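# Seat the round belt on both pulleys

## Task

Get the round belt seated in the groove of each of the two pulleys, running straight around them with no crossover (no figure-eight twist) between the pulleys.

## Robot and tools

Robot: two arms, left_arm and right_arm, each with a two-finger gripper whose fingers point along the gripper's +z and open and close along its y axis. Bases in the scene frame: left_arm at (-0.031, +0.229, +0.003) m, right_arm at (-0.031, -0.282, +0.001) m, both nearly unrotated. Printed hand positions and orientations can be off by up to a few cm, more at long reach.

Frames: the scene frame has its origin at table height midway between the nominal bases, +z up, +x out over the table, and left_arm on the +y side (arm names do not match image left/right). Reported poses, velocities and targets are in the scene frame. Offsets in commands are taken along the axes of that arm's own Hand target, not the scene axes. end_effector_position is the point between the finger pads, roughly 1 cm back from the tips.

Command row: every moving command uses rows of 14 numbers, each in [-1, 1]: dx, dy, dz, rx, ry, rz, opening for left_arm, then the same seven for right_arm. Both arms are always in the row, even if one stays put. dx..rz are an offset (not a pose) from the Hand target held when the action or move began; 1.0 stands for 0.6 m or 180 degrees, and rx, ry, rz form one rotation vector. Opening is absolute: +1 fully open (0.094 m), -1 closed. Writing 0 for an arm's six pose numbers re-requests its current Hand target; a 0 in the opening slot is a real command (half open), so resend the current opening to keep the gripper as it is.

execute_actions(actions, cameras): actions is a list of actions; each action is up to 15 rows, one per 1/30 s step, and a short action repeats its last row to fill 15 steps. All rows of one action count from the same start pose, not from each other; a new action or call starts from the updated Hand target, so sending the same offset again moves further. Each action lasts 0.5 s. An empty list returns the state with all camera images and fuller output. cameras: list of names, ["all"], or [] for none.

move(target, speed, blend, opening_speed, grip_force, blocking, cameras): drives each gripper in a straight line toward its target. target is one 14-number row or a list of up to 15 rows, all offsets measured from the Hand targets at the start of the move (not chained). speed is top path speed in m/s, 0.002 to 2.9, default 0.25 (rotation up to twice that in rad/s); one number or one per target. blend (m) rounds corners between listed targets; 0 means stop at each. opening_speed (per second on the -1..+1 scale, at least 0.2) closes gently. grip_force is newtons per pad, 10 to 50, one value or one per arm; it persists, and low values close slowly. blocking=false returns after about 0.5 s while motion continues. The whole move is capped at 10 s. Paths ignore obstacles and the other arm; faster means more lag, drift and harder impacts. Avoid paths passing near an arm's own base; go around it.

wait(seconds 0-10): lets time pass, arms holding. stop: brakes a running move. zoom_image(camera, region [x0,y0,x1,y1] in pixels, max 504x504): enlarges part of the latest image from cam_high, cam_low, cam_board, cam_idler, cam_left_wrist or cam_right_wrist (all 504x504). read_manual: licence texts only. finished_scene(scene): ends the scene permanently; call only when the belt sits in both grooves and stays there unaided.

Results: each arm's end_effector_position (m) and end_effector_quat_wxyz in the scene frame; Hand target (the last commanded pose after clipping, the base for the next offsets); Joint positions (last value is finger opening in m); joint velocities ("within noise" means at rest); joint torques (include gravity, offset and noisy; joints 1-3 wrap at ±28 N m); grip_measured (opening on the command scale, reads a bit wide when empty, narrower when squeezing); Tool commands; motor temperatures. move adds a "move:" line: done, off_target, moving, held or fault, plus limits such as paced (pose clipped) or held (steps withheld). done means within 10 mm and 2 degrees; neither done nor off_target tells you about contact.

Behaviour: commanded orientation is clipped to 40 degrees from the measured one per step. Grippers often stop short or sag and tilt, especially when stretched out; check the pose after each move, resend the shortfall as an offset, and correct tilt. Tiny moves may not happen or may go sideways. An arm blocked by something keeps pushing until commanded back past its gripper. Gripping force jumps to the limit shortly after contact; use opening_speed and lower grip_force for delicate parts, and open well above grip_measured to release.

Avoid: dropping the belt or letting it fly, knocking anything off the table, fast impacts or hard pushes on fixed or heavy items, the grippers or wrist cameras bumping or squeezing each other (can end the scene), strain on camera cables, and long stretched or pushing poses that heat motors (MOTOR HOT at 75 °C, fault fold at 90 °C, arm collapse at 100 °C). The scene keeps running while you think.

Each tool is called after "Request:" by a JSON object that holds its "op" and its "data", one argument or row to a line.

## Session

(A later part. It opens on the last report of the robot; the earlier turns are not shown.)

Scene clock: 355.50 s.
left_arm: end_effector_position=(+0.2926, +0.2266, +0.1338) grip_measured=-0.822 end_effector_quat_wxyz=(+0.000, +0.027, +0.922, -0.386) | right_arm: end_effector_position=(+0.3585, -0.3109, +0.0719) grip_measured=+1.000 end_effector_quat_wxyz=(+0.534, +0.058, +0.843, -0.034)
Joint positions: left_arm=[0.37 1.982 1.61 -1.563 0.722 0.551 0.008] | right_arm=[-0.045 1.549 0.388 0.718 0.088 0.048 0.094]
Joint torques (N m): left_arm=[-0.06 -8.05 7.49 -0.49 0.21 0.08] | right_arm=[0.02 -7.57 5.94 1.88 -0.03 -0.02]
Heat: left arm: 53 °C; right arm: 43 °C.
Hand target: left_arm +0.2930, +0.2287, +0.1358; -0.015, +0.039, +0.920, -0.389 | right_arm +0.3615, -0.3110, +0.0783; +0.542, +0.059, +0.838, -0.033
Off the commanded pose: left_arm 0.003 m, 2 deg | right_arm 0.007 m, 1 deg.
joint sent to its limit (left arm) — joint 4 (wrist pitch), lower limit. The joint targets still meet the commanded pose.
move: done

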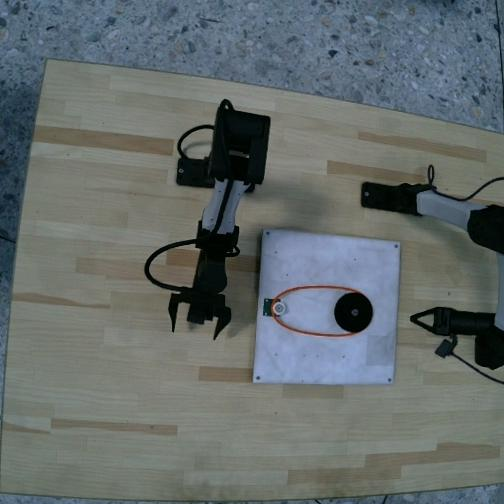

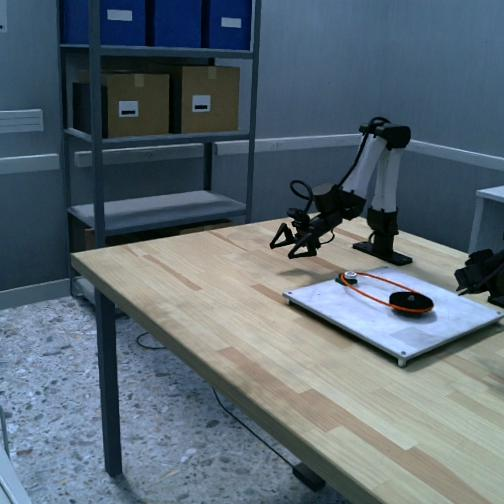

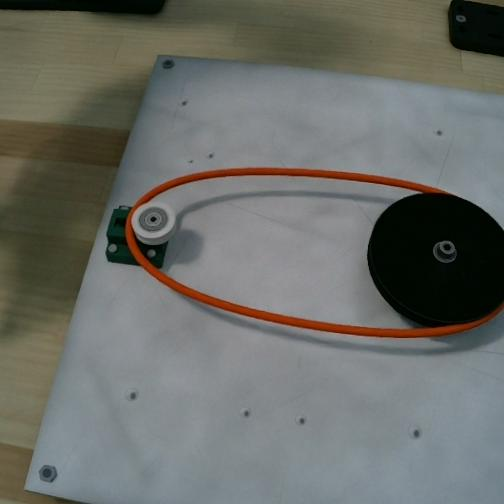

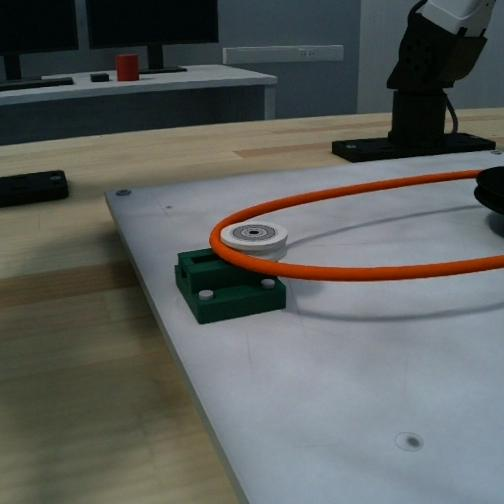

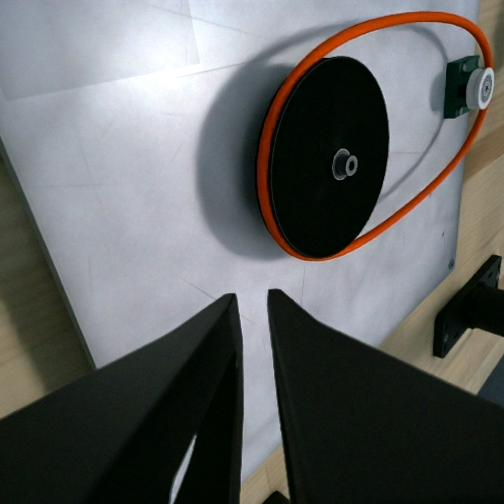

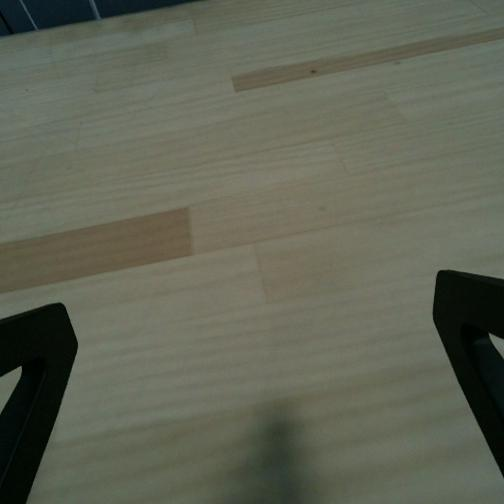

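Request:
{"op": "zoom_image", "data": {
  "camera": "cam_idler",
  "region": [190, 195, 310, 315]
}}

Request:
{"op": "zoom_image", "data": {
  "camera": "cam_board",
  "region": [90, 170, 210, 290]
}}

Scaled by 4.200 from the camera's 504x504 image, which has a finer 720x720 frame.

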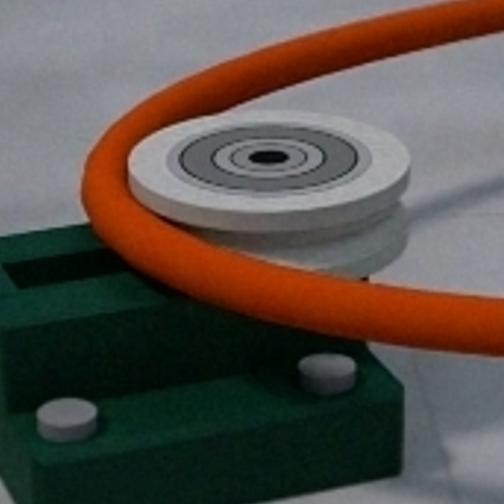

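Scaled by 4.200 from the camera's 504x504 image, which has a finer 720x720 frame.

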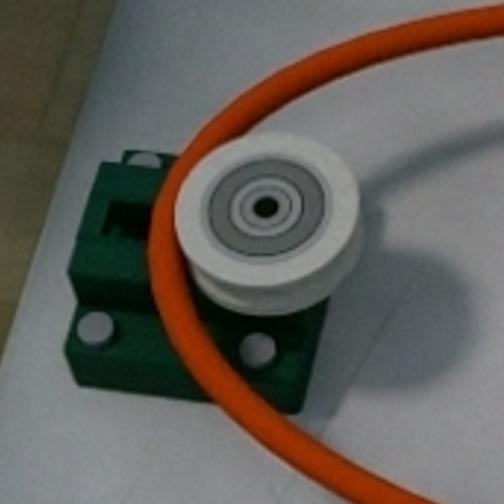

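Seated, as in scene 1.

Request:
{"op": "finished_scene", "data": {
  "scene": 2
}}

The scene is finished: the task was done.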